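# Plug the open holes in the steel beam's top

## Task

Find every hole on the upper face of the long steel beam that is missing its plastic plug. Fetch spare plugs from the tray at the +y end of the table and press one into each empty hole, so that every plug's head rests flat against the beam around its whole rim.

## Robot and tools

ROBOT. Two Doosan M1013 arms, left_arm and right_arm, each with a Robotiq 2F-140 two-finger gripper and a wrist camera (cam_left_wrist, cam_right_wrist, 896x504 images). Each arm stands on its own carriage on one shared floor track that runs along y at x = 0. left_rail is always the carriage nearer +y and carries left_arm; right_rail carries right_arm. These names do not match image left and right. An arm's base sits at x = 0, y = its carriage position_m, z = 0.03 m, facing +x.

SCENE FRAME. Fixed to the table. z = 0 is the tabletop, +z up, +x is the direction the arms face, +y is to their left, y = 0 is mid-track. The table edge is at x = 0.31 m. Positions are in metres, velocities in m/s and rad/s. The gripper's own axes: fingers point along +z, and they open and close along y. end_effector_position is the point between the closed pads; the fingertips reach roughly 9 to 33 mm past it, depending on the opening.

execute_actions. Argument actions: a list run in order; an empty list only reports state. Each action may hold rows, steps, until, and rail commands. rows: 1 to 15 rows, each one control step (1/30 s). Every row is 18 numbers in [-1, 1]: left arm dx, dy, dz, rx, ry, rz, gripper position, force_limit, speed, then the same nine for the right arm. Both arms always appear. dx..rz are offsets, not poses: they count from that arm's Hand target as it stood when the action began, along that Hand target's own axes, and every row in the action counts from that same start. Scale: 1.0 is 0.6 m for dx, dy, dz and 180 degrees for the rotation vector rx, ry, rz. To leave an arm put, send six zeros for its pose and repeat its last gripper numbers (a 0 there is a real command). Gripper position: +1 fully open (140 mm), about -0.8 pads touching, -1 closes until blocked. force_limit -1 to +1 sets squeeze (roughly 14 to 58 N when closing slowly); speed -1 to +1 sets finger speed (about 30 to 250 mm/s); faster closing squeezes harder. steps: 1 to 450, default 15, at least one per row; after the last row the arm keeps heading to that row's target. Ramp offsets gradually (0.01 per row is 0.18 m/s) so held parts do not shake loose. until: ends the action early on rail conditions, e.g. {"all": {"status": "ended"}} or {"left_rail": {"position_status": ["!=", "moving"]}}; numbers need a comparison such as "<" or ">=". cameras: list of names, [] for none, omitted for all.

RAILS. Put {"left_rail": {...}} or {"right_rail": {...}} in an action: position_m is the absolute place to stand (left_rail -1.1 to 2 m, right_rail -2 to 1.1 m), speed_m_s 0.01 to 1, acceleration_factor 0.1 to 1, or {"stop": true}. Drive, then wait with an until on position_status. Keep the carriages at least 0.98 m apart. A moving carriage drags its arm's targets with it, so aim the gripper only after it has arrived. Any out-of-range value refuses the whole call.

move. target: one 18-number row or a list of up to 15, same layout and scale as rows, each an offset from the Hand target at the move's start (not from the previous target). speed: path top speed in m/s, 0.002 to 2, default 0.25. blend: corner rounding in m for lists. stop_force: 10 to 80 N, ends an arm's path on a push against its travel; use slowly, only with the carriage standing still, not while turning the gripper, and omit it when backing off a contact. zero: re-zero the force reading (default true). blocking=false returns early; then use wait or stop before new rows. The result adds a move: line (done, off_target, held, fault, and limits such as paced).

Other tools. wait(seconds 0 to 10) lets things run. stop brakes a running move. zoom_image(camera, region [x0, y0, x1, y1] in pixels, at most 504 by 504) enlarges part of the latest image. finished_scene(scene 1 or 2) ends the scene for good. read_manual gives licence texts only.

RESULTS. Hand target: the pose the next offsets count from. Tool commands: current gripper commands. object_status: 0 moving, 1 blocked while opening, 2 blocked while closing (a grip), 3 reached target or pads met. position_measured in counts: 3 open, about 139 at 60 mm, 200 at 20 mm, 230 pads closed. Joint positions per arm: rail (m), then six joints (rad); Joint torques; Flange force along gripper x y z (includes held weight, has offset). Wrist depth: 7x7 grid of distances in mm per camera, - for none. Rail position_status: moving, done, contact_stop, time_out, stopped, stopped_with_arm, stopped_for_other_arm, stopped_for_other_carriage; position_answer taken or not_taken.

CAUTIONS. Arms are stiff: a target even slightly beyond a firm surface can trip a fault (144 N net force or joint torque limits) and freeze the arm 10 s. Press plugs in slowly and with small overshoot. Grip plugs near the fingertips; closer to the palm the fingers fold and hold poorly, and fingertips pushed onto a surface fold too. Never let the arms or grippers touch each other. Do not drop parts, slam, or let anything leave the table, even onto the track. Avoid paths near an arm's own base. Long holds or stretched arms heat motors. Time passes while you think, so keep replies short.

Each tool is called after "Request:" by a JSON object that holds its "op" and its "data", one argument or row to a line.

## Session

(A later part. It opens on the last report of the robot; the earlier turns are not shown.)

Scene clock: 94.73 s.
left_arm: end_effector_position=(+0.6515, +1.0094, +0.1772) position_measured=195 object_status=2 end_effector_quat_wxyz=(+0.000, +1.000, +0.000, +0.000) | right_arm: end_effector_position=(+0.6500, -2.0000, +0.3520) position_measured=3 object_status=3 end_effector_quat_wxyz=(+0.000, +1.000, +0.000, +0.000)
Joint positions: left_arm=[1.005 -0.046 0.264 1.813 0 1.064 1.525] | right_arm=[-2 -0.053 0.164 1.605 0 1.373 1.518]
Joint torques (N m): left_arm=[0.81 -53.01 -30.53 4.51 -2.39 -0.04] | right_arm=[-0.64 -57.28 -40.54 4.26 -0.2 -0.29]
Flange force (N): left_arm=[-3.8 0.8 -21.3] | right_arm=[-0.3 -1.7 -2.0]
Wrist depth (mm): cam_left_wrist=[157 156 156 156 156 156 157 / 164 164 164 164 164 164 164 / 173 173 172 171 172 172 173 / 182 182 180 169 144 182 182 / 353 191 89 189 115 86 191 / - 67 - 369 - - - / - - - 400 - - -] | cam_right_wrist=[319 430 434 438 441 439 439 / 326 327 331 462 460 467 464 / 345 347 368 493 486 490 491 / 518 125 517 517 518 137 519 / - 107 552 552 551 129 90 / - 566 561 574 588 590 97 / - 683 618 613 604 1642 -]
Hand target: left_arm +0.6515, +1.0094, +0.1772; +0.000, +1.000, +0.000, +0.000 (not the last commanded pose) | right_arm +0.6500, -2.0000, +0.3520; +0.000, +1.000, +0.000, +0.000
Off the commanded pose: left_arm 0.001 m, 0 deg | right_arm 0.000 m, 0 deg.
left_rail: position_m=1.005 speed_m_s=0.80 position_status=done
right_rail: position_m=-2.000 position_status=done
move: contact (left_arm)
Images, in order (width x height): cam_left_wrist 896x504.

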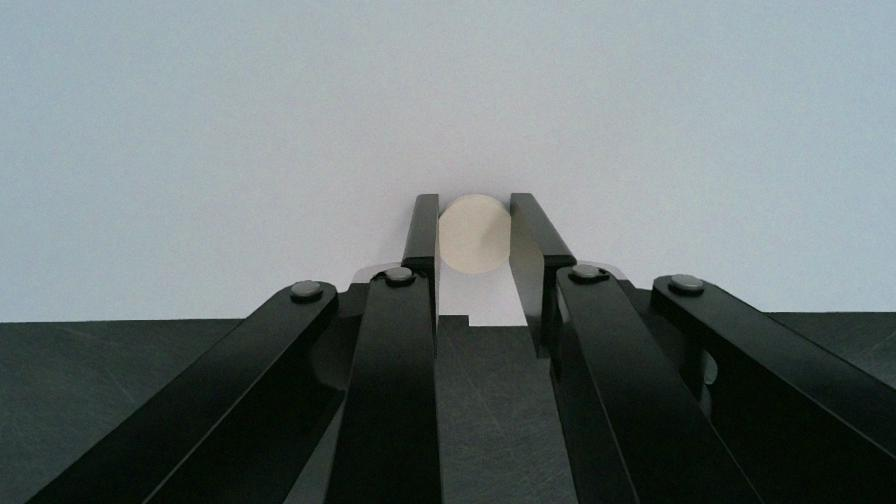

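Request:
{"op": "execute_actions", "data": {
  "actions": [
    {"rows":[[0,0,-0.0015,0,0,0,-1,0,-1,0,0,0,0,0,0,1,1,1]],"steps":15},
    {"rows":[[0,0,0,0,0,0,-0.167,0,-1,0,0,0,0,0,0,1,1,1]],"steps":50}
  ],
  "cameras": ["cam_left_wrist"]
}}

Request:
{"op": "move", "data": {
  "target": [
    [0,0,-0.0342,0,0,0,-0.167,0,0, 0,0,0,0,0,0,1,1,1],
    [0,0,-0.035,0,0,0,-1,0,0, 0,0,0,0,0,0,1,1,1]
  ],
  "speed": 0.08,
  "cameras": []
}}

Request:
{"op": "move", "data": {
  "target": [0,0,0.02,0,0,0,-1,0,0, 0,0,0,0,0,0,1,1,1],
  "speed": 0.05,
  "cameras": []
}}

Request:
{"op": "move", "data": {
  "target": [0,0,0.03,0,0,0,-1,0,0, 0,0,0,0,0,0,1,1,1],
  "speed": 0.01,
  "stop_force": 70,
  "cameras": []
}}

Request:
{"op": "move", "data": {
  "target": [0,0,-0.02,0,0,0,-1,0,0, 0,0,0,0,0,0,1,1,1],
  "speed": 0.05,
  "cameras": []
}}

Request:
{"op": "move", "data": {
  "target": [0,0,0.03,0,0,0,-1,0,0, 0,0,0,0,0,0,1,1,1],
  "speed": 0.01,
  "stop_force": 12,
  "cameras": []
}}

Request:
{"op": "move", "data": {
  "target": [-0.07,0,-0.13,0,0,0,-1,0,0, 0,0,0,0,0,0,1,1,1],
  "speed": 0.15,
  "cameras": ["cam_left_wrist"]
}}

Request:
{"op": "zoom_image", "data": {
  "camera": "cam_left_wrist",
  "region": [350, 0, 600, 250]
}}

Scene clock: 119.97 s.
left_arm: end_effector_position=(+0.6515, +1.0094, +0.1781) position_measured=150 object_status=3 end_effector_quat_wxyz=(+0.000, +1.000, +0.000, +0.000) | right_arm: end_effector_position=(+0.6500, -2.0000, +0.3520) position_measured=3 object_status=3 end_effector_quat_wxyz=(+0.000, +1.000, +0.000, +0.000)
Joint positions: left_arm=[1.005 -0.046 0.263 1.812 0 1.066 1.525] | right_arm=[-2 -0.053 0.164 1.605 0 1.373 1.518]
Joint torques (N m): left_arm=[-0.97 -65.78 -36.15 3.79 -0.28 -0.05] | right_arm=[-0.53 -57.33 -40.49 4.24 -0.12 -0.23]
Flange force (N): left_arm=[4.0 -1.7 -0.9] | right_arm=[-0.6 -1.5 -2.3]
Flange force at the end of the 1st action (N): left_arm=[1.2 -0.1 -8.2] | right_arm=[-1.1 -1.5 -2.2]
Wrist depth (mm): cam_left_wrist=[157 157 156 155 156 157 157 / 164 165 164 166 164 165 165 / 174 173 173 171 174 173 174 / 183 183 179 174 157 181 183 / 354 89 97 356 189 92 81 / - 70 68 378 380 - - / - - - 401 403 - 72] | cam_right_wrist=[318 428 431 434 440 439 443 / 329 325 332 461 462 462 464 / 346 346 348 491 488 488 490 / 513 124 517 519 518 138 515 / - 107 556 549 553 129 97 / - 578 566 576 595 587 97 / - 631 597 592 588 1642 -]
Hand target: left_arm +0.6515, +1.0094, +0.1781; +0.000, +1.000, +0.000, +0.000 | right_arm +0.6500, -2.0000, +0.3520; +0.000, +1.000, +0.000, +0.000
Off the commanded pose: left_arm 0.000 m, 0 deg | right_arm 0.000 m, 0 deg.
left_rail: position_m=1.005 speed_m_s=0.80 position_status=done
right_rail: position_m=-2.000 position_status=done
Images, in order (width x height): cam_left_wrist 896x504.

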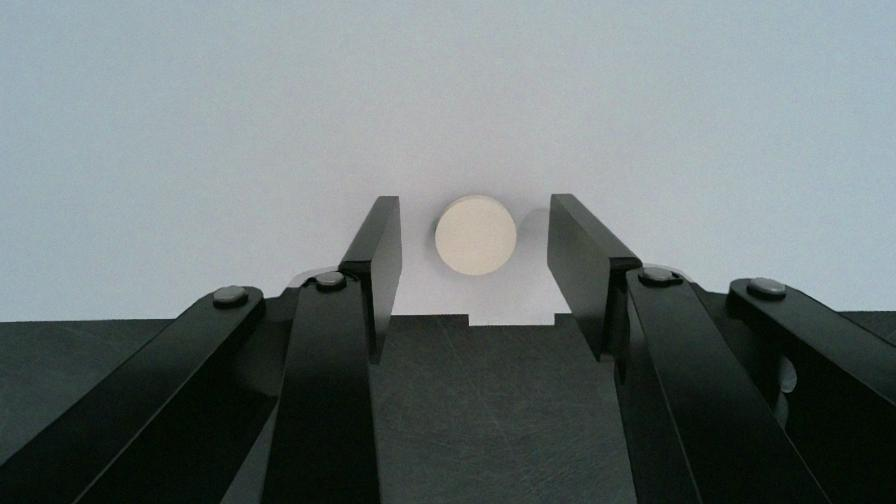

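Scene clock: 121.47 s.
left_arm: end_effector_position=(+0.6515, +1.0094, +0.1991) position_measured=233 object_status=3 end_effector_quat_wxyz=(+0.000, +1.000, +0.000, +0.000) | right_arm: end_effector_position=(+0.6500, -2.0000, +0.3520) position_measured=3 object_status=3 end_effector_quat_wxyz=(+0.000, +1.000, +0.000, +0.000)
Joint positions: left_arm=[1.005 -0.046 0.247 1.791 0 1.103 1.525] | right_arm=[-2 -0.053 0.164 1.605 0 1.373 1.518]
Joint torques (N m): left_arm=[-0.93 -64.82 -36.92 3.88 -0.26 -0.08] | right_arm=[-0.48 -57.25 -40.5 4.22 -0.13 -0.28]
Flange force (N): left_arm=[3.6 -1.9 -1.3] | right_arm=[-0.3 -1.3 -1.8]
Wrist depth (mm): cam_left_wrist=[176 176 176 173 176 176 177 / 185 185 185 185 185 185 185 / 195 195 194 193 195 194 195 / 205 205 205 122 203 205 206 / 377 374 83 88 89 86 379 / 397 - 72 - - - 398 / - - - - - 71 -] | cam_right_wrist=[316 428 434 441 441 438 442 / 328 327 331 462 466 470 461 / 344 349 348 488 489 488 495 / 518 125 518 515 517 138 514 / - 107 551 549 551 129 90 / - 582 587 584 578 580 97 / - 652 612 603 612 1631 -]
Hand target: left_arm +0.6515, +1.0094, +0.1991; +0.000, +1.000, +0.000, +0.000 | right_arm +0.6500, -2.0000, +0.3520; +0.000, +1.000, +0.000, +0.000
Off the commanded pose: left_arm 0.000 m, 0 deg | right_arm 0.000 m, 0 deg.
left_rail: position_m=1.005 speed_m_s=0.80 position_status=done
right_rail: position_m=-2.000 position_status=done
move: done
No camera images: "cameras" was empty.

Scene clock: 122.20 s.
left_arm: end_effector_position=(+0.6515, +1.0094, +0.1872) position_measured=233 object_status=3 end_effector_quat_wxyz=(+0.000, +1.000, +0.000, +0.000) | right_arm: end_effector_position=(+0.6500, -2.0000, +0.3520) position_measured=3 object_status=3 end_effector_quat_wxyz=(+0.000, +1.000, +0.000, +0.000)
Joint positions: left_arm=[1.005 -0.046 0.256 1.804 0 1.082 1.525] | right_arm=[-2 -0.053 0.164 1.605 0 1.373 1.518]
Joint torques (N m): left_arm=[-1.02 -66.01 -36.91 3.82 -0.17 -0.02] | right_arm=[-0.52 -57.71 -40.28 4.21 -0.11 -0.27]
Flange force (N): left_arm=[2.7 -1.8 -1.2] | right_arm=[0.8 -1.4 -1.7]
Wrist depth (mm): cam_left_wrist=[165 165 165 165 165 165 166 / 174 173 174 173 174 174 174 / 183 183 183 181 183 183 183 / 193 193 193 121 191 193 193 / 365 362 84 88 89 81 366 / 388 - 72 - - - 383 / - - - - - 71 -] | cam_right_wrist=[316 429 433 435 442 443 442 / 328 327 330 462 465 469 464 / 347 348 369 486 487 485 489 / 521 125 511 514 514 138 517 / - 107 546 553 557 128 97 / - 578 582 577 580 594 97 / - 610 601 594 609 1589 -]
Hand target: left_arm +0.6515, +1.0094, +0.1871; +0.000, +1.000, +0.000, +0.000 | right_arm +0.6500, -2.0000, +0.3520; +0.000, +1.000, +0.000, +0.000
Off the commanded pose: left_arm 0.000 m, 0 deg | right_arm 0.000 m, 0 deg.
left_rail: position_m=1.005 speed_m_s=0.80 position_status=done
right_rail: position_m=-2.000 position_status=done
move: done
No camera images: "cameras" was empty.

Scene clock: 123.90 s.
left_arm: end_effector_position=(+0.6517, +1.0094, +0.1765) position_measured=233 object_status=3 end_effector_quat_wxyz=(+0.000, +1.000, +0.000, +0.000) | right_arm: end_effector_position=(+0.6500, -2.0000, +0.3520) position_measured=3 object_status=3 end_effector_quat_wxyz=(+0.000, +1.000, +0.000, +0.000)
Joint positions: left_arm=[1.005 -0.046 0.265 1.814 0 1.062 1.525] | right_arm=[-2 -0.053 0.164 1.605 0 1.373 1.518]
Joint torques (N m): left_arm=[-1.62 -8.74 -7.81 3.68 -7.55 -0.05] | right_arm=[-0.53 -57.68 -40.39 4.2 -0.17 -0.27]
Flange force (N): left_arm=[-21.5 -2.5 -88.3] | right_arm=[0.6 -1.4 -2.1]
Wrist depth (mm): cam_left_wrist=[156 156 156 154 156 156 157 / 164 164 164 165 164 164 164 / 172 172 173 170 172 172 173 / 182 182 182 121 180 182 182 / 355 191 84 88 89 86 355 / 371 - 72 - - - 372 / - - - - - 71 -] | cam_right_wrist=[316 426 437 434 436 441 438 / 321 328 332 460 466 462 462 / 342 346 348 484 492 492 493 / 517 124 518 519 519 138 510 / - 107 544 549 552 128 90 / - 570 578 572 573 588 97 / - 631 598 600 627 1631 -]
Hand target: left_arm +0.6517, +1.0094, +0.1765; +0.000, +1.000, +0.000, +0.000 (not the last commanded pose) | right_arm +0.6500, -2.0000, +0.3520; +0.000, +1.000, +0.000, +0.000
Off the commanded pose: left_arm 0.007 m, 0 deg | right_arm 0.000 m, 0 deg.
left_rail: position_m=1.005 speed_m_s=0.80 position_status=done
right_rail: position_m=-2.000 position_status=done
move: contact (left_arm)
No camera images: "cameras" was empty.

Scene clock: 124.63 s.
left_arm: end_effector_position=(+0.6517, +1.0094, +0.1885) position_measured=233 object_status=3 end_effector_quat_wxyz=(+0.000, +1.000, +0.000, +0.000) | right_arm: end_effector_position=(+0.6500, -2.0000, +0.3520) position_measured=3 object_status=3 end_effector_quat_wxyz=(+0.000, +1.000, +0.000, +0.000)
Joint positions: left_arm=[1.005 -0.046 0.255 1.802 0 1.084 1.525] | right_arm=[-2 -0.053 0.164 1.605 0 1.373 1.518]
Joint torques (N m): left_arm=[-0.8 -65.55 -36.48 3.83 -0.26 -0.05] | right_arm=[-0.6 -57.34 -40.43 4.19 -0.12 -0.28]
Flange force (N): left_arm=[4.2 -1.2 -1.1] | right_arm=[-0.1 -1.5 -2.1]
Wrist depth (mm): cam_left_wrist=[167 167 166 166 166 167 167 / 174 175 175 175 175 174 175 / 184 184 184 182 184 184 184 / 194 195 194 121 192 194 194 / 369 365 84 88 89 86 365 / 387 - 72 - - - 385 / - - - - - 71 -] | cam_right_wrist=[316 429 435 440 439 441 442 / 324 326 329 459 459 462 466 / 345 345 370 487 488 489 493 / 514 125 521 513 516 138 517 / - 107 546 551 552 128 90 / - 577 584 572 585 587 97 / - 631 616 604 592 1599 -]
Hand target: left_arm +0.6517, +1.0094, +0.1885; +0.000, +1.000, +0.000, +0.000 | right_arm +0.6500, -2.0000, +0.3520; +0.000, +1.000, +0.000, +0.000
Off the commanded pose: left_arm 0.000 m, 0 deg | right_arm 0.000 m, 0 deg.
left_rail: position_m=1.005 speed_m_s=0.80 position_status=done
right_rail: position_m=-2.000 position_status=done
move: done
No camera images: "cameras" was empty.

Scene clock: 126.37 s.
left_arm: end_effector_position=(+0.6517, +1.0094, +0.1775) position_measured=233 object_status=3 end_effector_quat_wxyz=(+0.000, +1.000, +0.000, +0.000) | right_arm: end_effector_position=(+0.6500, -2.0000, +0.3520) position_measured=3 object_status=3 end_effector_quat_wxyz=(+0.000, +1.000, +0.000, +0.000)
Joint positions: left_arm=[1.005 -0.046 0.264 1.813 0 1.064 1.525] | right_arm=[-2 -0.053 0.164 1.605 0 1.373 1.518]
Joint torques (N m): left_arm=[-1.1 -49.97 -27.59 3.79 -1.99 -0.03] | right_arm=[-0.31 -57.38 -40.4 4.23 -0.16 -0.3]
Flange force (N): left_arm=[-2.3 -2.3 -25.6] | right_arm=[0.4 -1.1 -2.1]
Wrist depth (mm): cam_left_wrist=[157 157 156 156 157 156 157 / 164 164 164 164 164 164 164 / 173 173 173 171 173 173 174 / 182 182 182 121 181 183 183 / 353 192 84 88 89 86 353 / 371 - 72 - - - 372 / - - - - - 71 -] | cam_right_wrist=[316 431 434 435 440 438 441 / 326 326 334 465 463 461 469 / 345 343 371 488 487 486 491 / 516 124 513 510 519 138 513 / - 107 555 552 544 128 97 / - 576 582 587 588 592 97 / - - 606 594 600 1599 -]
Hand target: left_arm +0.6517, +1.0094, +0.1775; +0.000, +1.000, +0.000, +0.000 (not the last commanded pose) | right_arm +0.6500, -2.0000, +0.3520; +0.000, +1.000, +0.000, +0.000
Off the commanded pose: left_arm 0.007 m, 0 deg | right_arm 0.000 m, 0 deg.
left_rail: position_m=1.005 speed_m_s=0.80 position_status=done
right_rail: position_m=-2.000 position_status=done
move: contact (left_arm)
No camera images: "cameras" was empty.

Scene clock: 127.37 s.
left_arm: end_effector_position=(+0.6097, +1.0094, +0.2554) position_measured=233 object_status=3 end_effector_quat_wxyz=(+0.000, +1.000, +0.000, +0.000) | right_arm: end_effector_position=(+0.6500, -2.0000, +0.3520) position_measured=3 object_status=3 end_effector_quat_wxyz=(+0.000, +1.000, +0.000, +0.000)
Joint positions: left_arm=[1.005 -0.049 0.145 1.807 0 1.189 1.521] | right_arm=[-2 -0.053 0.164 1.605 0 1.373 1.518]
Joint torques (N m): left_arm=[-1.02 -55.35 -38.21 4.01 -0.19 -0.08] | right_arm=[-0.52 -57.43 -40.37 4.22 -0.18 -0.29]
Flange force (N): left_arm=[3.4 -2.4 -1.8] | right_arm=[-0.3 -1.5 -2.7]
Wrist depth (mm): cam_left_wrist=[229 228 227 228 228 229 228 / 240 240 240 238 240 240 239 / 397 395 396 304 396 396 397 / 417 418 421 121 413 419 421 / 447 438 84 88 89 86 443 / 465 - 72 - - - 463 / - - - - - 71 -] | cam_right_wrist=[318 431 431 436 440 441 438 / 327 326 331 461 462 467 464 / 346 344 348 491 486 488 488 / 519 125 522 514 516 137 513 / - 107 550 552 553 128 90 / - 577 576 580 588 595 97 / - 644 598 613 609 1642 -]
Hand target: left_arm +0.6097, +1.0094, +0.2555; +0.000, +1.000, +0.000, +0.000 | right_arm +0.6500, -2.0000, +0.3520; +0.000, +1.000, +0.000, +0.000
Off the commanded pose: left_arm 0.000 m, 0 deg | right_arm 0.000 m, 0 deg.
left_rail: position_m=1.005 speed_m_s=0.80 position_status=done
right_rail: position_m=-2.000 position_status=done
move: done
Images, in order (width x height): cam_left_wrist 896x504.

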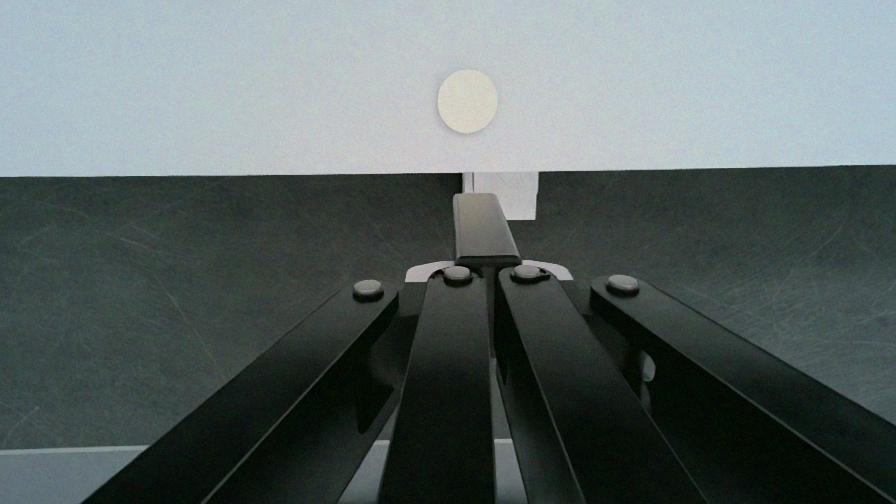

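Scaled by 2.016 from the camera's 896x504 image, which has a finer 1280x720 frame.

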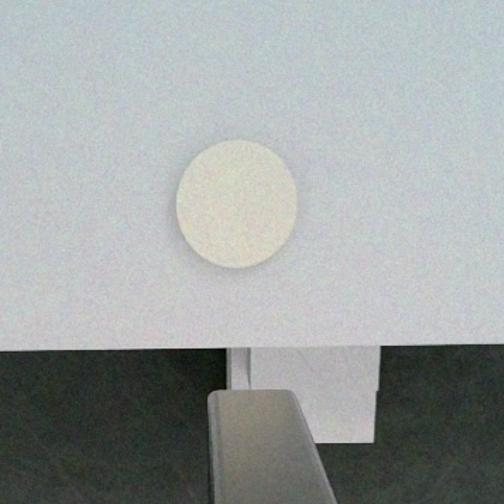

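Request:
{"op": "execute_actions", "data": {
  "actions": [
    {"left_rail":{"position_m":2.0,"speed_m_s":0.9,"acceleration_factor":0.7},"steps":300,"until":{"all":{"status":"ended"}}}
  ],
  "cameras": []
}}

Request:
{"op": "move", "data": {
  "target": [
    [-0.2302,-0.9902,0.2,0,0,0,-1,0,0, 0,0,0,0,0,0,1,1,1],
    [-0.2302,-0.9902,0.308,0,0,0,-0.167,0,0, 0,0,0,0,0,0,1,1,1]
  ],
  "speed": [0.35,0.1],
  "cameras": ["cam_left_wrist"]
}}

Scene clock: 142.43 s.
left_arm: end_effector_position=(+0.6097, +2.0043, +0.2555) position_measured=233 object_status=3 end_effector_quat_wxyz=(+0.000, +1.000, +0.000, +0.000) | right_arm: end_effector_position=(+0.6500, -2.0000, +0.3520) position_measured=3 object_status=3 end_effector_quat_wxyz=(+0.000, +1.000, +0.000, +0.000)
Joint positions: left_arm=[2 -0.05 0.145 1.807 0 1.189 1.521] | right_arm=[-2 -0.053 0.164 1.605 0 1.373 1.518]
Joint torques (N m): left_arm=[-0.7 -55.9 -38.37 4.04 -0.29 -0.04] | right_arm=[-0.84 -57.25 -40.39 4.22 -0.15 -0.29]
Flange force (N): left_arm=[3.6 -1.7 -1.8] | right_arm=[0.0 -2.0 -2.3]
Wrist depth (mm): cam_left_wrist=[353 358 358 359 360 359 360 / 383 378 379 376 376 377 378 / 400 398 398 396 397 397 397 / 419 417 417 121 415 419 415 / 443 440 84 88 89 86 443 / 468 - 72 - - - 465 / - - - - - 71 -] | cam_right_wrist=[317 428 432 438 438 436 438 / 327 328 333 461 457 465 468 / 344 344 350 489 486 486 486 / 515 125 519 516 516 138 512 / - 107 544 552 552 128 97 / - 581 595 578 574 588 97 / - 631 578 597 587 1653 -]
Hand target: left_arm +0.6097, +2.0044, +0.2555; +0.000, +1.000, +0.000, +0.000 | right_arm +0.6500, -2.0000, +0.3520; +0.000, +1.000, +0.000, +0.000
Tool commands: left_gripper/position=-1.0 left_gripper/force_limit=+0.0 left_gripper/speed=+0.0 right_gripper/position=+1.0 right_gripper/force_limit=+1.0 right_gripper/speed=+1.0
Off the commanded pose: left_arm 0.000 m, 0 deg | right_arm 0.000 m, 0 deg.
left_rail: position_m=2.000 speed_m_s=0.90 position_status=done
right_rail: position_m=-2.000 position_status=done
No camera images: "cameras" was empty.

Scene clock: 146.27 s.
left_arm: end_effector_position=(+0.4717, +2.5985, +0.0705) position_measured=150 object_status=0 end_effector_quat_wxyz=(+0.000, +1.000, +0.000, +0.000) | right_arm: end_effector_position=(+0.6500, -2.0000, +0.3520) position_measured=3 object_status=3 end_effector_quat_wxyz=(+0.000, +1.000, +0.000, +0.000)
Joint positions: left_arm=[2 0.858 0.511 1.67 -0.001 0.96 2.43] | right_arm=[-2 -0.053 0.164 1.605 0 1.373 1.518]
Joint torques (N m): left_arm=[-0.78 -88.09 -33.77 3.49 -0.24 -0.03] | right_arm=[-0.1 -57.56 -40.52 4.25 -0.07 -0.24]
Flange force (N): left_arm=[2.2 -4.7 0.1] | right_arm=[0.7 -0.6 -0.9]
Wrist depth (mm): cam_left_wrist=[189 188 187 183 185 187 188 / 928 196 196 190 196 196 196 / 983 207 207 197 205 206 207 / 1059 218 214 210 135 216 217 / 1103 88 96 227 225 92 81 / - 70 68 245 246 - - / - - - 262 261 - 72] | cam_right_wrist=[318 427 435 438 439 442 442 / 328 327 333 464 464 468 465 / 344 344 349 493 494 490 486 / 513 124 518 514 518 138 511 / - 107 545 552 550 128 97 / - 564 581 587 590 590 97 / - 606 607 595 615 1620 -]
Hand target: left_arm +0.4717, +2.5985, +0.0705; +0.000, +1.000, +0.000, +0.000 | right_arm +0.6500, -2.0000, +0.3520; +0.000, +1.000, +0.000, +0.000
Off the commanded pose: left_arm 0.000 m, 0 deg | right_arm 0.000 m, 0 deg.
left_rail: position_m=2.000 speed_m_s=0.90 position_status=done
right_rail: position_m=-2.000 position_status=done
move: done
Images, in order (width x height): cam_left_wrist 896x504.

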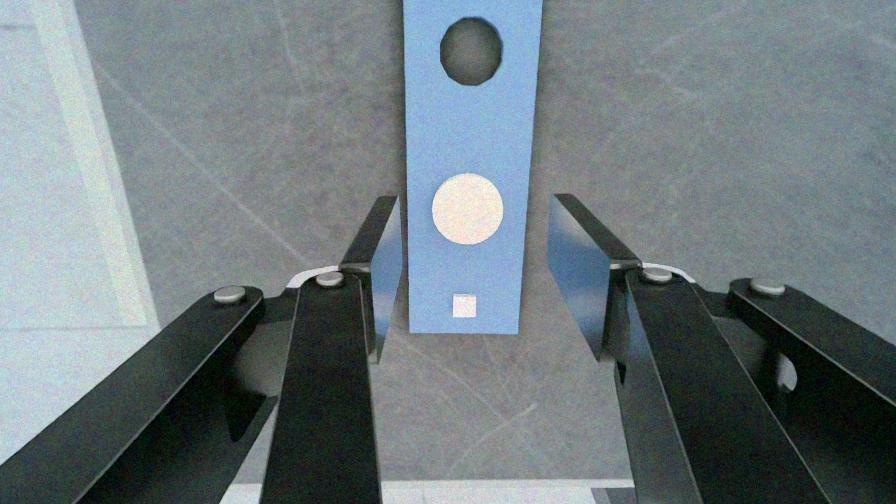

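Request:
{"op": "move", "data": {
  "target": [0.0026,-0.0024,0.0465,0,0,0,-0.167,0,0, 0,0,0,0,0,0,1,1,1],
  "speed": 0.05,
  "cameras": ["cam_left_wrist"]
}}

Request:
{"op": "execute_actions", "data": {
  "actions": [
    {"rows":[[0,0,0,0,0,0,-1,0,-1,0,0,0,0,0,0,1,1,1]],"steps":60}
  ],
  "cameras": []
}}

Request:
{"op": "move", "data": {
  "target": [0,0,-0.15,0,0,0,-1,0,-1, 0,0,0,0,0,0,1,1,1],
  "speed": 0.06,
  "cameras": ["cam_left_wrist"]
}}

Scene clock: 156.20 s.
left_arm: end_effector_position=(+0.4733, +2.5999, +0.0427) position_measured=150 object_status=3 end_effector_quat_wxyz=(+0.000, +1.000, +0.000, +0.000) | right_arm: end_effector_position=(+0.6500, -2.0000, +0.3520) position_measured=3 object_status=3 end_effector_quat_wxyz=(+0.000, +1.000, +0.000, +0.000)
Joint positions: left_arm=[2 0.858 0.54 1.682 -0.001 0.919 2.429] | right_arm=[-2 -0.053 0.164 1.605 0 1.373 1.518]
Joint torques (N m): left_arm=[-0.68 -90.29 -32.87 3.39 -0.22 -0.04] | right_arm=[-0.31 -57.34 -40.43 4.27 -0.12 -0.26]
Flange force (N): left_arm=[1.9 -5.3 1.0] | right_arm=[0.2 -0.9 -1.9]
Wrist depth (mm): cam_left_wrist=[161 161 161 159 158 161 161 / 169 169 171 163 168 169 169 / 180 178 178 168 176 178 178 / 192 188 184 175 135 186 188 / 1050 89 96 188 186 92 81 / - 70 68 212 212 - - / - - - 226 226 - 72] | cam_right_wrist=[315 429 435 443 438 438 440 / 326 326 329 467 465 458 466 / 345 346 350 491 487 491 489 / 512 125 512 516 519 138 513 / - 107 541 550 547 129 97 / - 573 581 582 576 590 97 / - 634 607 597 607 1653 -]
Hand target: left_arm +0.4733, +2.5999, +0.0426; +0.000, +1.000, +0.000, +0.000 | right_arm +0.6500, -2.0000, +0.3520; +0.000, +1.000, +0.000, +0.000
Off the commanded pose: left_arm 0.000 m, 0 deg | right_arm 0.000 m, 0 deg.
left_rail: position_m=2.000 speed_m_s=0.90 position_status=done
right_rail: position_m=-2.000 position_status=done
move: done
Images, in order (width x height): cam_left_wrist 896x504.

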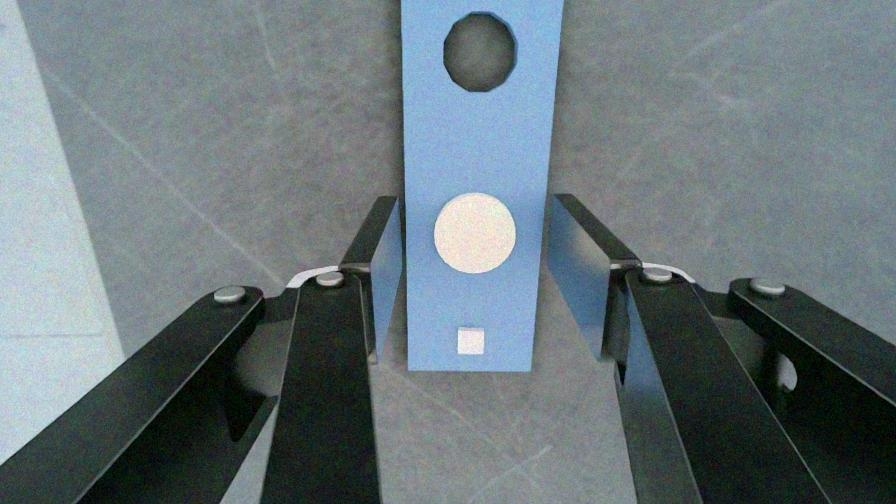

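Scene clock: 158.40 s.
left_arm: end_effector_position=(+0.4733, +2.5999, +0.0426) position_measured=194 object_status=2 end_effector_quat_wxyz=(+0.000, +1.000, +0.000, +0.000) | right_arm: end_effector_position=(+0.6500, -2.0000, +0.3520) position_measured=3 object_status=3 end_effector_quat_wxyz=(+0.000, +1.000, +0.000, +0.000)
Joint positions: left_arm=[2 0.858 0.54 1.683 -0.001 0.919 2.429] | right_arm=[-2 -0.053 0.164 1.605 0 1.373 1.518]
Joint torques (N m): left_arm=[-1.2 -83.39 -29.27 3.32 -0.2 -0.03] | right_arm=[-0.81 -57.35 -40.56 4.26 -0.14 -0.29]
Flange force (N): left_arm=[0.9 -4.8 -7.8] | right_arm=[-0.3 -1.8 -1.7]
Wrist depth (mm): cam_left_wrist=[162 161 161 160 158 161 162 / 169 169 170 163 168 169 170 / 180 177 178 168 178 178 178 / 192 188 186 172 184 188 188 / 1067 196 89 94 116 86 197 / - 67 - 212 - - - / - - - 226 - - -] | cam_right_wrist=[318 431 435 442 440 438 441 / 326 326 330 459 461 462 461 / 345 347 352 488 489 490 489 / 516 125 521 521 513 138 510 / - 107 546 542 545 128 90 / - 560 582 581 585 591 97 / - 642 595 598 600 1799 -]
Hand target: left_arm +0.4733, +2.5999, +0.0426; +0.000, +1.000, +0.000, +0.000 | right_arm +0.6500, -2.0000, +0.3520; +0.000, +1.000, +0.000, +0.000
Off the commanded pose: left_arm 0.000 m, 0 deg | right_arm 0.000 m, 0 deg.
left_rail: position_m=2.000 speed_m_s=0.90 position_status=done
right_rail: position_m=-2.000 position_status=done
No camera images: "cameras" was empty.

Scene clock: 160.23 s.
left_arm: end_effector_position=(+0.4732, +2.5999, +0.1326) position_measured=194 object_status=2 end_effector_quat_wxyz=(+0.000, +1.000, +0.000, +0.000) | right_arm: end_effector_position=(+0.6500, -2.0000, +0.3520) position_measured=3 object_status=3 end_effector_quat_wxyz=(+0.000, +1.000, +0.000, +0.000)
Joint positions: left_arm=[2 0.858 0.46 1.621 -0.001 1.06 2.429] | right_arm=[-2 -0.053 0.164 1.605 0 1.373 1.518]
Joint torques (N m): left_arm=[-0.79 -85.41 -36.1 3.75 -0.19 0.02] | right_arm=[-0.71 -57.53 -40.44 4.22 -0.17 -0.25]
Flange force (N): left_arm=[1.5 -4.4 -0.6] | right_arm=[-0.3 -2.0 -2.5]
Wrist depth (mm): cam_left_wrist=[969 244 244 240 244 245 245 / 1006 258 256 251 256 258 256 / 1063 277 269 258 271 270 270 / 1112 1108 281 136 279 285 285 / 1193 - 89 94 115 86 298 / - 67 - 316 - - - / - - - - - - -] | cam_right_wrist=[316 427 434 439 438 438 438 / 327 325 333 467 461 460 460 / 344 347 368 486 492 484 488 / 514 125 512 516 515 138 505 / - 107 553 547 549 129 97 / - 568 582 598 561 588 97 / - 629 604 603 601 1599 -]
Hand target: left_arm +0.4732, +2.6000, +0.1326; +0.000, +1.000, +0.000, +0.000 | right_arm +0.6500, -2.0000, +0.3520; +0.000, +1.000, +0.000, +0.000
Off the commanded pose: left_arm 0.000 m, 0 deg | right_arm 0.000 m, 0 deg.
left_rail: position_m=2.000 speed_m_s=0.90 position_status=done
right_rail: position_m=-2.000 position_status=done
move: done
Images, in order (width x height): cam_left_wrist 896x504.

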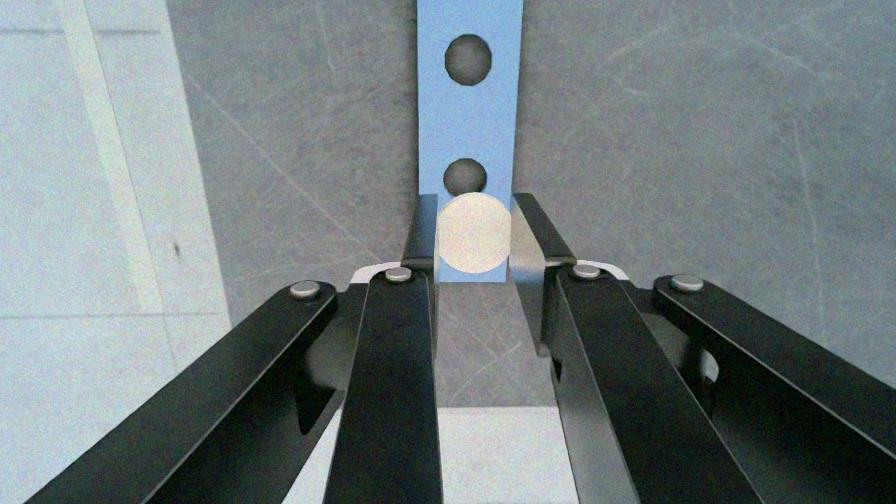

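Request:
{"op": "move", "data": {
  "target": [0.211,1.0,-0.2457,0,0,0,-1,0,-1, 0,0,0,0,0,0,1,1,1],
  "speed": 0.35,
  "cameras": []
}}

Request:
{"op": "execute_actions", "data": {
  "actions": [
    {"left_rail":{"position_m":-0.08,"speed_m_s":0.9,"acceleration_factor":0.6},"steps":300,"until":{"all":{"status":"ended"}}}
  ],
  "cameras": ["cam_left_wrist"]
}}

Scene clock: 167.73 s.
left_arm: end_effector_position=(+0.5997, +2.0000, +0.2802) position_measured=194 object_status=2 end_effector_quat_wxyz=(+0.000, +1.000, +0.000, +0.000) | right_arm: end_effector_position=(+0.6500, -2.0000, +0.3520) position_measured=3 object_status=3 end_effector_quat_wxyz=(+0.000, +1.000, +0.000, +0.000)
Joint positions: left_arm=[2 -0.058 0.115 1.794 0 1.231 1.513] | right_arm=[-2 -0.053 0.164 1.605 0 1.373 1.518]
Joint torques (N m): left_arm=[-0.93 -53.46 -39.09 4.1 -0.24 -0.13] | right_arm=[-0.44 -57.47 -40.65 4.25 -0.15 -0.25]
Flange force (N): left_arm=[3.3 -1.8 -1.9] | right_arm=[-0.2 -1.3 -1.7]
Wrist depth (mm): cam_left_wrist=[383 382 383 382 381 380 385 / 401 402 403 403 402 401 403 / 419 421 424 419 425 423 423 / 444 446 444 170 435 447 448 / 463 461 89 94 115 86 470 / - 67 - - - - - / - - - - - - -] | cam_right_wrist=[314 431 431 438 440 439 442 / 325 327 332 456 465 462 466 / 345 345 350 483 487 486 493 / 512 125 511 513 515 138 512 / - 107 550 559 555 128 90 / - 562 580 581 572 588 97 / - 629 594 604 612 1653 -]
Hand target: left_arm +0.5997, +1.9999, +0.2802; +0.000, +1.000, +0.000, +0.000 | right_arm +0.6500, -2.0000, +0.3520; +0.000, +1.000, +0.000, +0.000
Off the commanded pose: left_arm 0.000 m, 0 deg | right_arm 0.000 m, 0 deg.
left_rail: position_m=2.000 speed_m_s=0.90 position_status=done
right_rail: position_m=-2.000 position_status=done
move: done
No camera images: "cameras" was empty.

Scene clock: 171.47 s.
left_arm: end_effector_position=(+0.5997, -0.0800, +0.2802) position_measured=194 object_status=2 end_effector_quat_wxyz=(+0.000, +1.000, +0.000, +0.000) | right_arm: end_effector_position=(+0.6500, -2.0000, +0.3520) position_measured=3 object_status=3 end_effector_quat_wxyz=(+0.000, +1.000, +0.000, +0.000)
Joint positions: left_arm=[-0.08 -0.058 0.115 1.794 0 1.231 1.513] | right_arm=[-2 -0.053 0.164 1.605 0 1.373 1.518]
Joint torques (N m): left_arm=[-0.93 -53.29 -39.02 4.1 -0.28 -0.02] | right_arm=[-0.59 -57.29 -40.4 4.21 -0.14 -0.25]
Flange force (N): left_arm=[3.2 -2.2 -2.1] | right_arm=[-0.3 -1.6 -1.7]
Wrist depth (mm): cam_left_wrist=[252 251 251 250 251 254 252 / 265 264 265 266 264 265 265 / 424 423 425 417 428 421 424 / 445 453 441 170 436 443 449 / 472 465 89 94 115 86 470 / 495 67 - 498 - - - / - - - - - - -] | cam_right_wrist=[319 429 433 440 443 439 444 / 327 328 334 459 459 460 465 / 346 347 368 487 494 490 489 / 517 125 516 517 525 138 510 / - 107 552 550 551 129 90 / - 578 572 570 569 590 97 / - 626 597 595 607 1620 -]
Hand target: left_arm +0.5997, -0.0800, +0.2802; +0.000, +1.000, +0.000, +0.000 | right_arm +0.6500, -2.0000, +0.3520; +0.000, +1.000, +0.000, +0.000
Tool commands: left_gripper/position=-1.0 left_gripper/force_limit=+0.0 left_gripper/speed=-1.0 right_gripper/position=+1.0 right_gripper/force_limit=+1.0 right_gripper/speed=+1.0
Off the commanded pose: left_arm 0.000 m, 0 deg | right_arm 0.000 m, 0 deg.
left_rail: position_m=-0.080 speed_m_s=0.90 position_status=done
right_rail: position_m=-2.000 position_status=done
Images, in order (width x height): cam_left_wrist 896x504.

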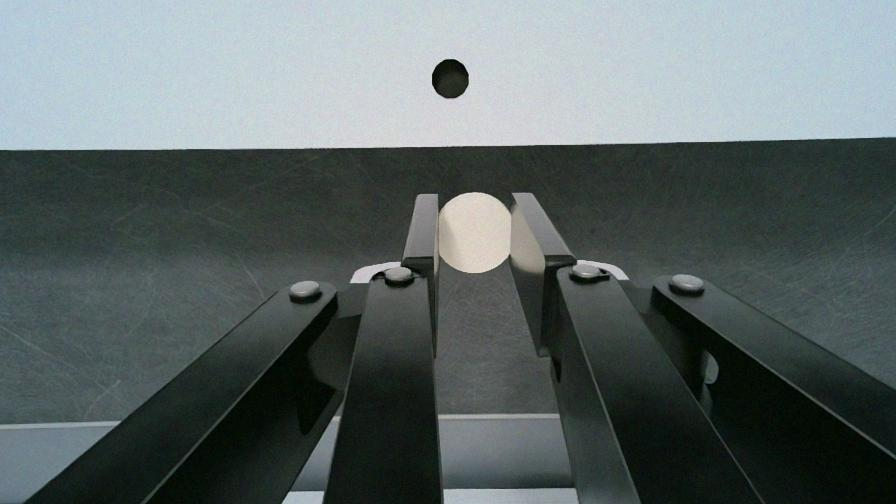

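Request:
{"op": "move", "data": {
  "target": [0.0178,-0.0132,0.1333,0,0,0,-1,0,-1, 0,0,0,0,0,0,1,1,1],
  "speed": 0.12,
  "cameras": ["cam_left_wrist"]
}}

Request:
{"op": "zoom_image", "data": {
  "camera": "cam_left_wrist",
  "region": [350, 50, 600, 300]
}}

Scene clock: 179.60 s.
left_arm: end_effector_position=(+0.6104, -0.0721, +0.2002) position_measured=194 object_status=2 end_effector_quat_wxyz=(+0.000, +1.000, +0.000, +0.000) | right_arm: end_effector_position=(+0.6500, -2.0000, +0.3520) position_measured=3 object_status=3 end_effector_quat_wxyz=(+0.000, +1.000, +0.000, +0.000)
Joint positions: left_arm=[-0.08 -0.044 0.185 1.868 0 1.088 1.527] | right_arm=[-2 -0.053 0.164 1.605 0 1.373 1.518]
Joint torques (N m): left_arm=[-0.78 -58.76 -36.51 3.84 -0.27 -0.04] | right_arm=[-0.35 -57.38 -40.6 4.23 -0.1 -0.26]
Flange force (N): left_arm=[4.2 -1.8 -1.4] | right_arm=[-0.3 -1.2 -1.5]
Wrist depth (mm): cam_left_wrist=[178 177 177 177 177 177 178 / 186 186 186 188 186 186 187 / 196 196 196 193 194 196 196 / 358 359 353 171 351 359 361 / 382 376 89 373 115 86 376 / 399 67 - 401 - - - / - - - 433 - - -] | cam_right_wrist=[317 428 434 442 436 438 443 / 328 327 333 463 466 461 461 / 345 347 352 489 491 492 490 / 516 125 516 517 516 138 516 / - 107 551 552 552 128 97 / - 569 572 581 587 594 97 / - 667 603 615 598 1558 -]
Hand target: left_arm +0.6104, -0.0722, +0.2002; +0.000, +1.000, +0.000, +0.000 | right_arm +0.6500, -2.0000, +0.3520; +0.000, +1.000, +0.000, +0.000
Off the commanded pose: left_arm 0.000 m, 0 deg | right_arm 0.000 m, 0 deg.
left_rail: position_m=-0.080 speed_m_s=0.90 position_status=done
right_rail: position_m=-2.000 position_status=done
move: done
Images, in order (width x height): cam_left_wrist 896x504.

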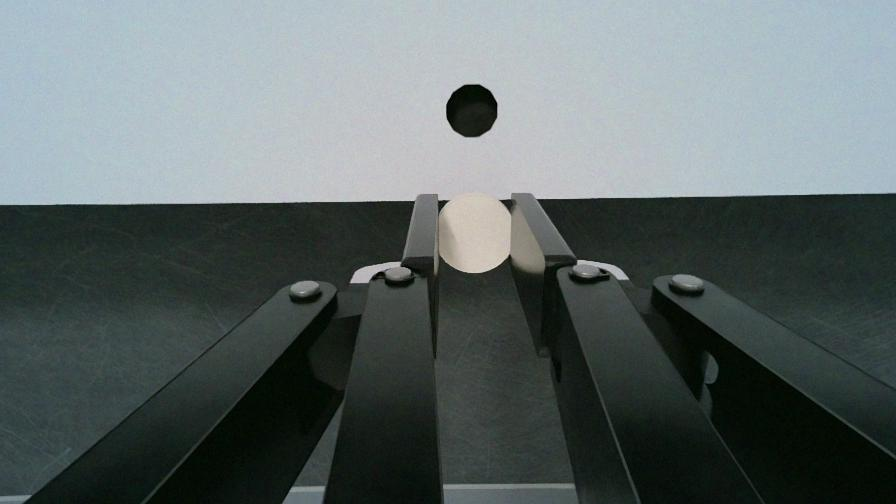

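Scaled by 2.016 from the camera's 896x504 image, which has a finer 1280x720 frame.

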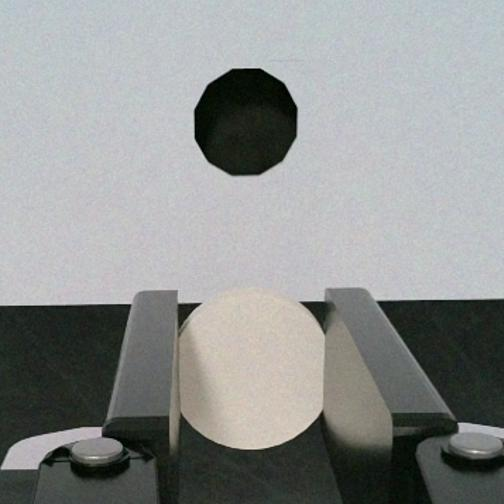

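Request:
{"op": "move", "data": {
  "target": [0.0681,-0.0003,0.02,0,0,0,-1,0,-1, 0,0,0,0,0,0,1,1,1],
  "speed": 0.05,
  "cameras": []
}}

Request:
{"op": "move", "data": {
  "target": [0,0,0.0203,0,0,0,-1,0,-1, 0,0,0,0,0,0,1,1,1],
  "speed": 0.008,
  "stop_force": 12,
  "cameras": ["cam_left_wrist"]
}}

Scene clock: 185.90 s.
left_arm: end_effector_position=(+0.6513, -0.0720, +0.1882) position_measured=194 object_status=2 end_effector_quat_wxyz=(+0.000, +1.000, +0.000, +0.000) | right_arm: end_effector_position=(+0.6500, -2.0000, +0.3520) position_measured=3 object_status=3 end_effector_quat_wxyz=(+0.000, +1.000, +0.000, +0.000)
Joint positions: left_arm=[-0.08 -0.041 0.255 1.803 0 1.083 1.53] | right_arm=[-2 -0.053 0.164 1.605 0 1.373 1.518]
Joint torques (N m): left_arm=[-0.95 -64.39 -36.68 3.79 -0.28 -0.02] | right_arm=[-0.71 -57.15 -40.55 4.24 -0.14 -0.27]
Flange force (N): left_arm=[1.4 -2.0 -2.3] | right_arm=[-1.1 -1.8 -2.4]
Wrist depth (mm): cam_left_wrist=[167 166 166 166 166 167 166 / 175 174 175 174 174 175 175 / 184 183 184 182 183 184 184 / 194 193 192 172 189 192 194 / 367 201 89 201 115 86 363 / 384 67 - 386 - - - / - - - 416 - - -] | cam_right_wrist=[318 431 434 436 442 437 440 / 326 328 331 461 463 462 465 / 345 348 349 488 486 491 488 / 515 125 523 517 519 138 517 / - 107 545 555 551 128 90 / - 585 573 581 584 591 97 / - 632 601 588 607 1589 -]
Hand target: left_arm +0.6513, -0.0720, +0.1882; +0.000, +1.000, +0.000, +0.000 | right_arm +0.6500, -2.0000, +0.3520; +0.000, +1.000, +0.000, +0.000
Off the commanded pose: left_arm 0.000 m, 0 deg | right_arm 0.000 m, 0 deg.
left_rail: position_m=-0.080 speed_m_s=0.90 position_status=done
right_rail: position_m=-2.000 position_status=done
move: done
No camera images: "cameras" was empty.

Scene clock: 187.83 s.
left_arm: end_effector_position=(+0.6513, -0.0720, +0.1775) position_measured=194 object_status=2 end_effector_quat_wxyz=(+0.000, +1.000, +0.000, +0.000) | right_arm: end_effector_position=(+0.6500, -2.0000, +0.3520) position_measured=3 object_status=3 end_effector_quat_wxyz=(+0.000, +1.000, +0.000, +0.000)
Joint positions: left_arm=[-0.08 -0.041 0.263 1.814 0 1.064 1.53] | right_arm=[-2 -0.053 0.164 1.605 0 1.373 1.518]
Joint torques (N m): left_arm=[0.61 -53.2 -30.77 4.6 -2.38 -0.06] | right_arm=[-0.68 -57.01 -40.42 4.29 -0.13 -0.29]
Flange force (N): left_arm=[-3.4 0.8 -20.5] | right_arm=[-0.7 -1.8 -2.1]
Wrist depth (mm): cam_left_wrist=[157 157 156 156 157 156 157 / 165 164 164 164 164 164 165 / 172 173 173 171 173 173 173 / 182 182 180 172 179 181 183 / 354 191 89 189 116 86 191 / - 67 - 374 - - - / - - - - - - -] | cam_right_wrist=[317 427 436 439 433 437 440 / 325 326 330 459 464 462 465 / 347 343 372 491 487 487 487 / 514 125 515 521 518 138 516 / - 107 549 547 551 129 90 / - 568 581 595 578 591 97 / - 637 578 612 610 1599 -]
Hand target: left_arm +0.6513, -0.0720, +0.1776; +0.000, +1.000, +0.000, +0.000 (not the last commanded pose) | right_arm +0.6500, -2.0000, +0.3520; +0.000, +1.000, +0.000, +0.000
Off the commanded pose: left_arm 0.002 m, 0 deg | right_arm 0.000 m, 0 deg.
left_rail: position_m=-0.080 speed_m_s=0.90 position_status=done
right_rail: position_m=-2.000 position_status=done
move: contact (left_arm)
Images, in order (width x height): cam_left_wrist 896x504.

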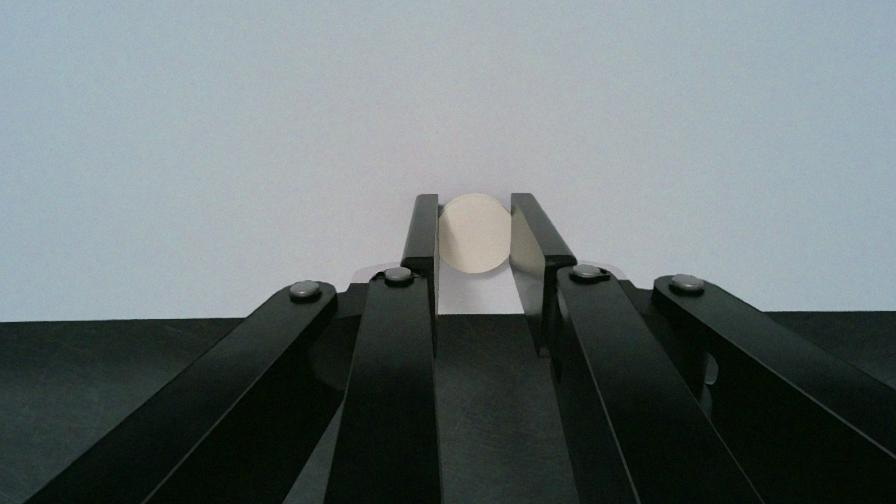

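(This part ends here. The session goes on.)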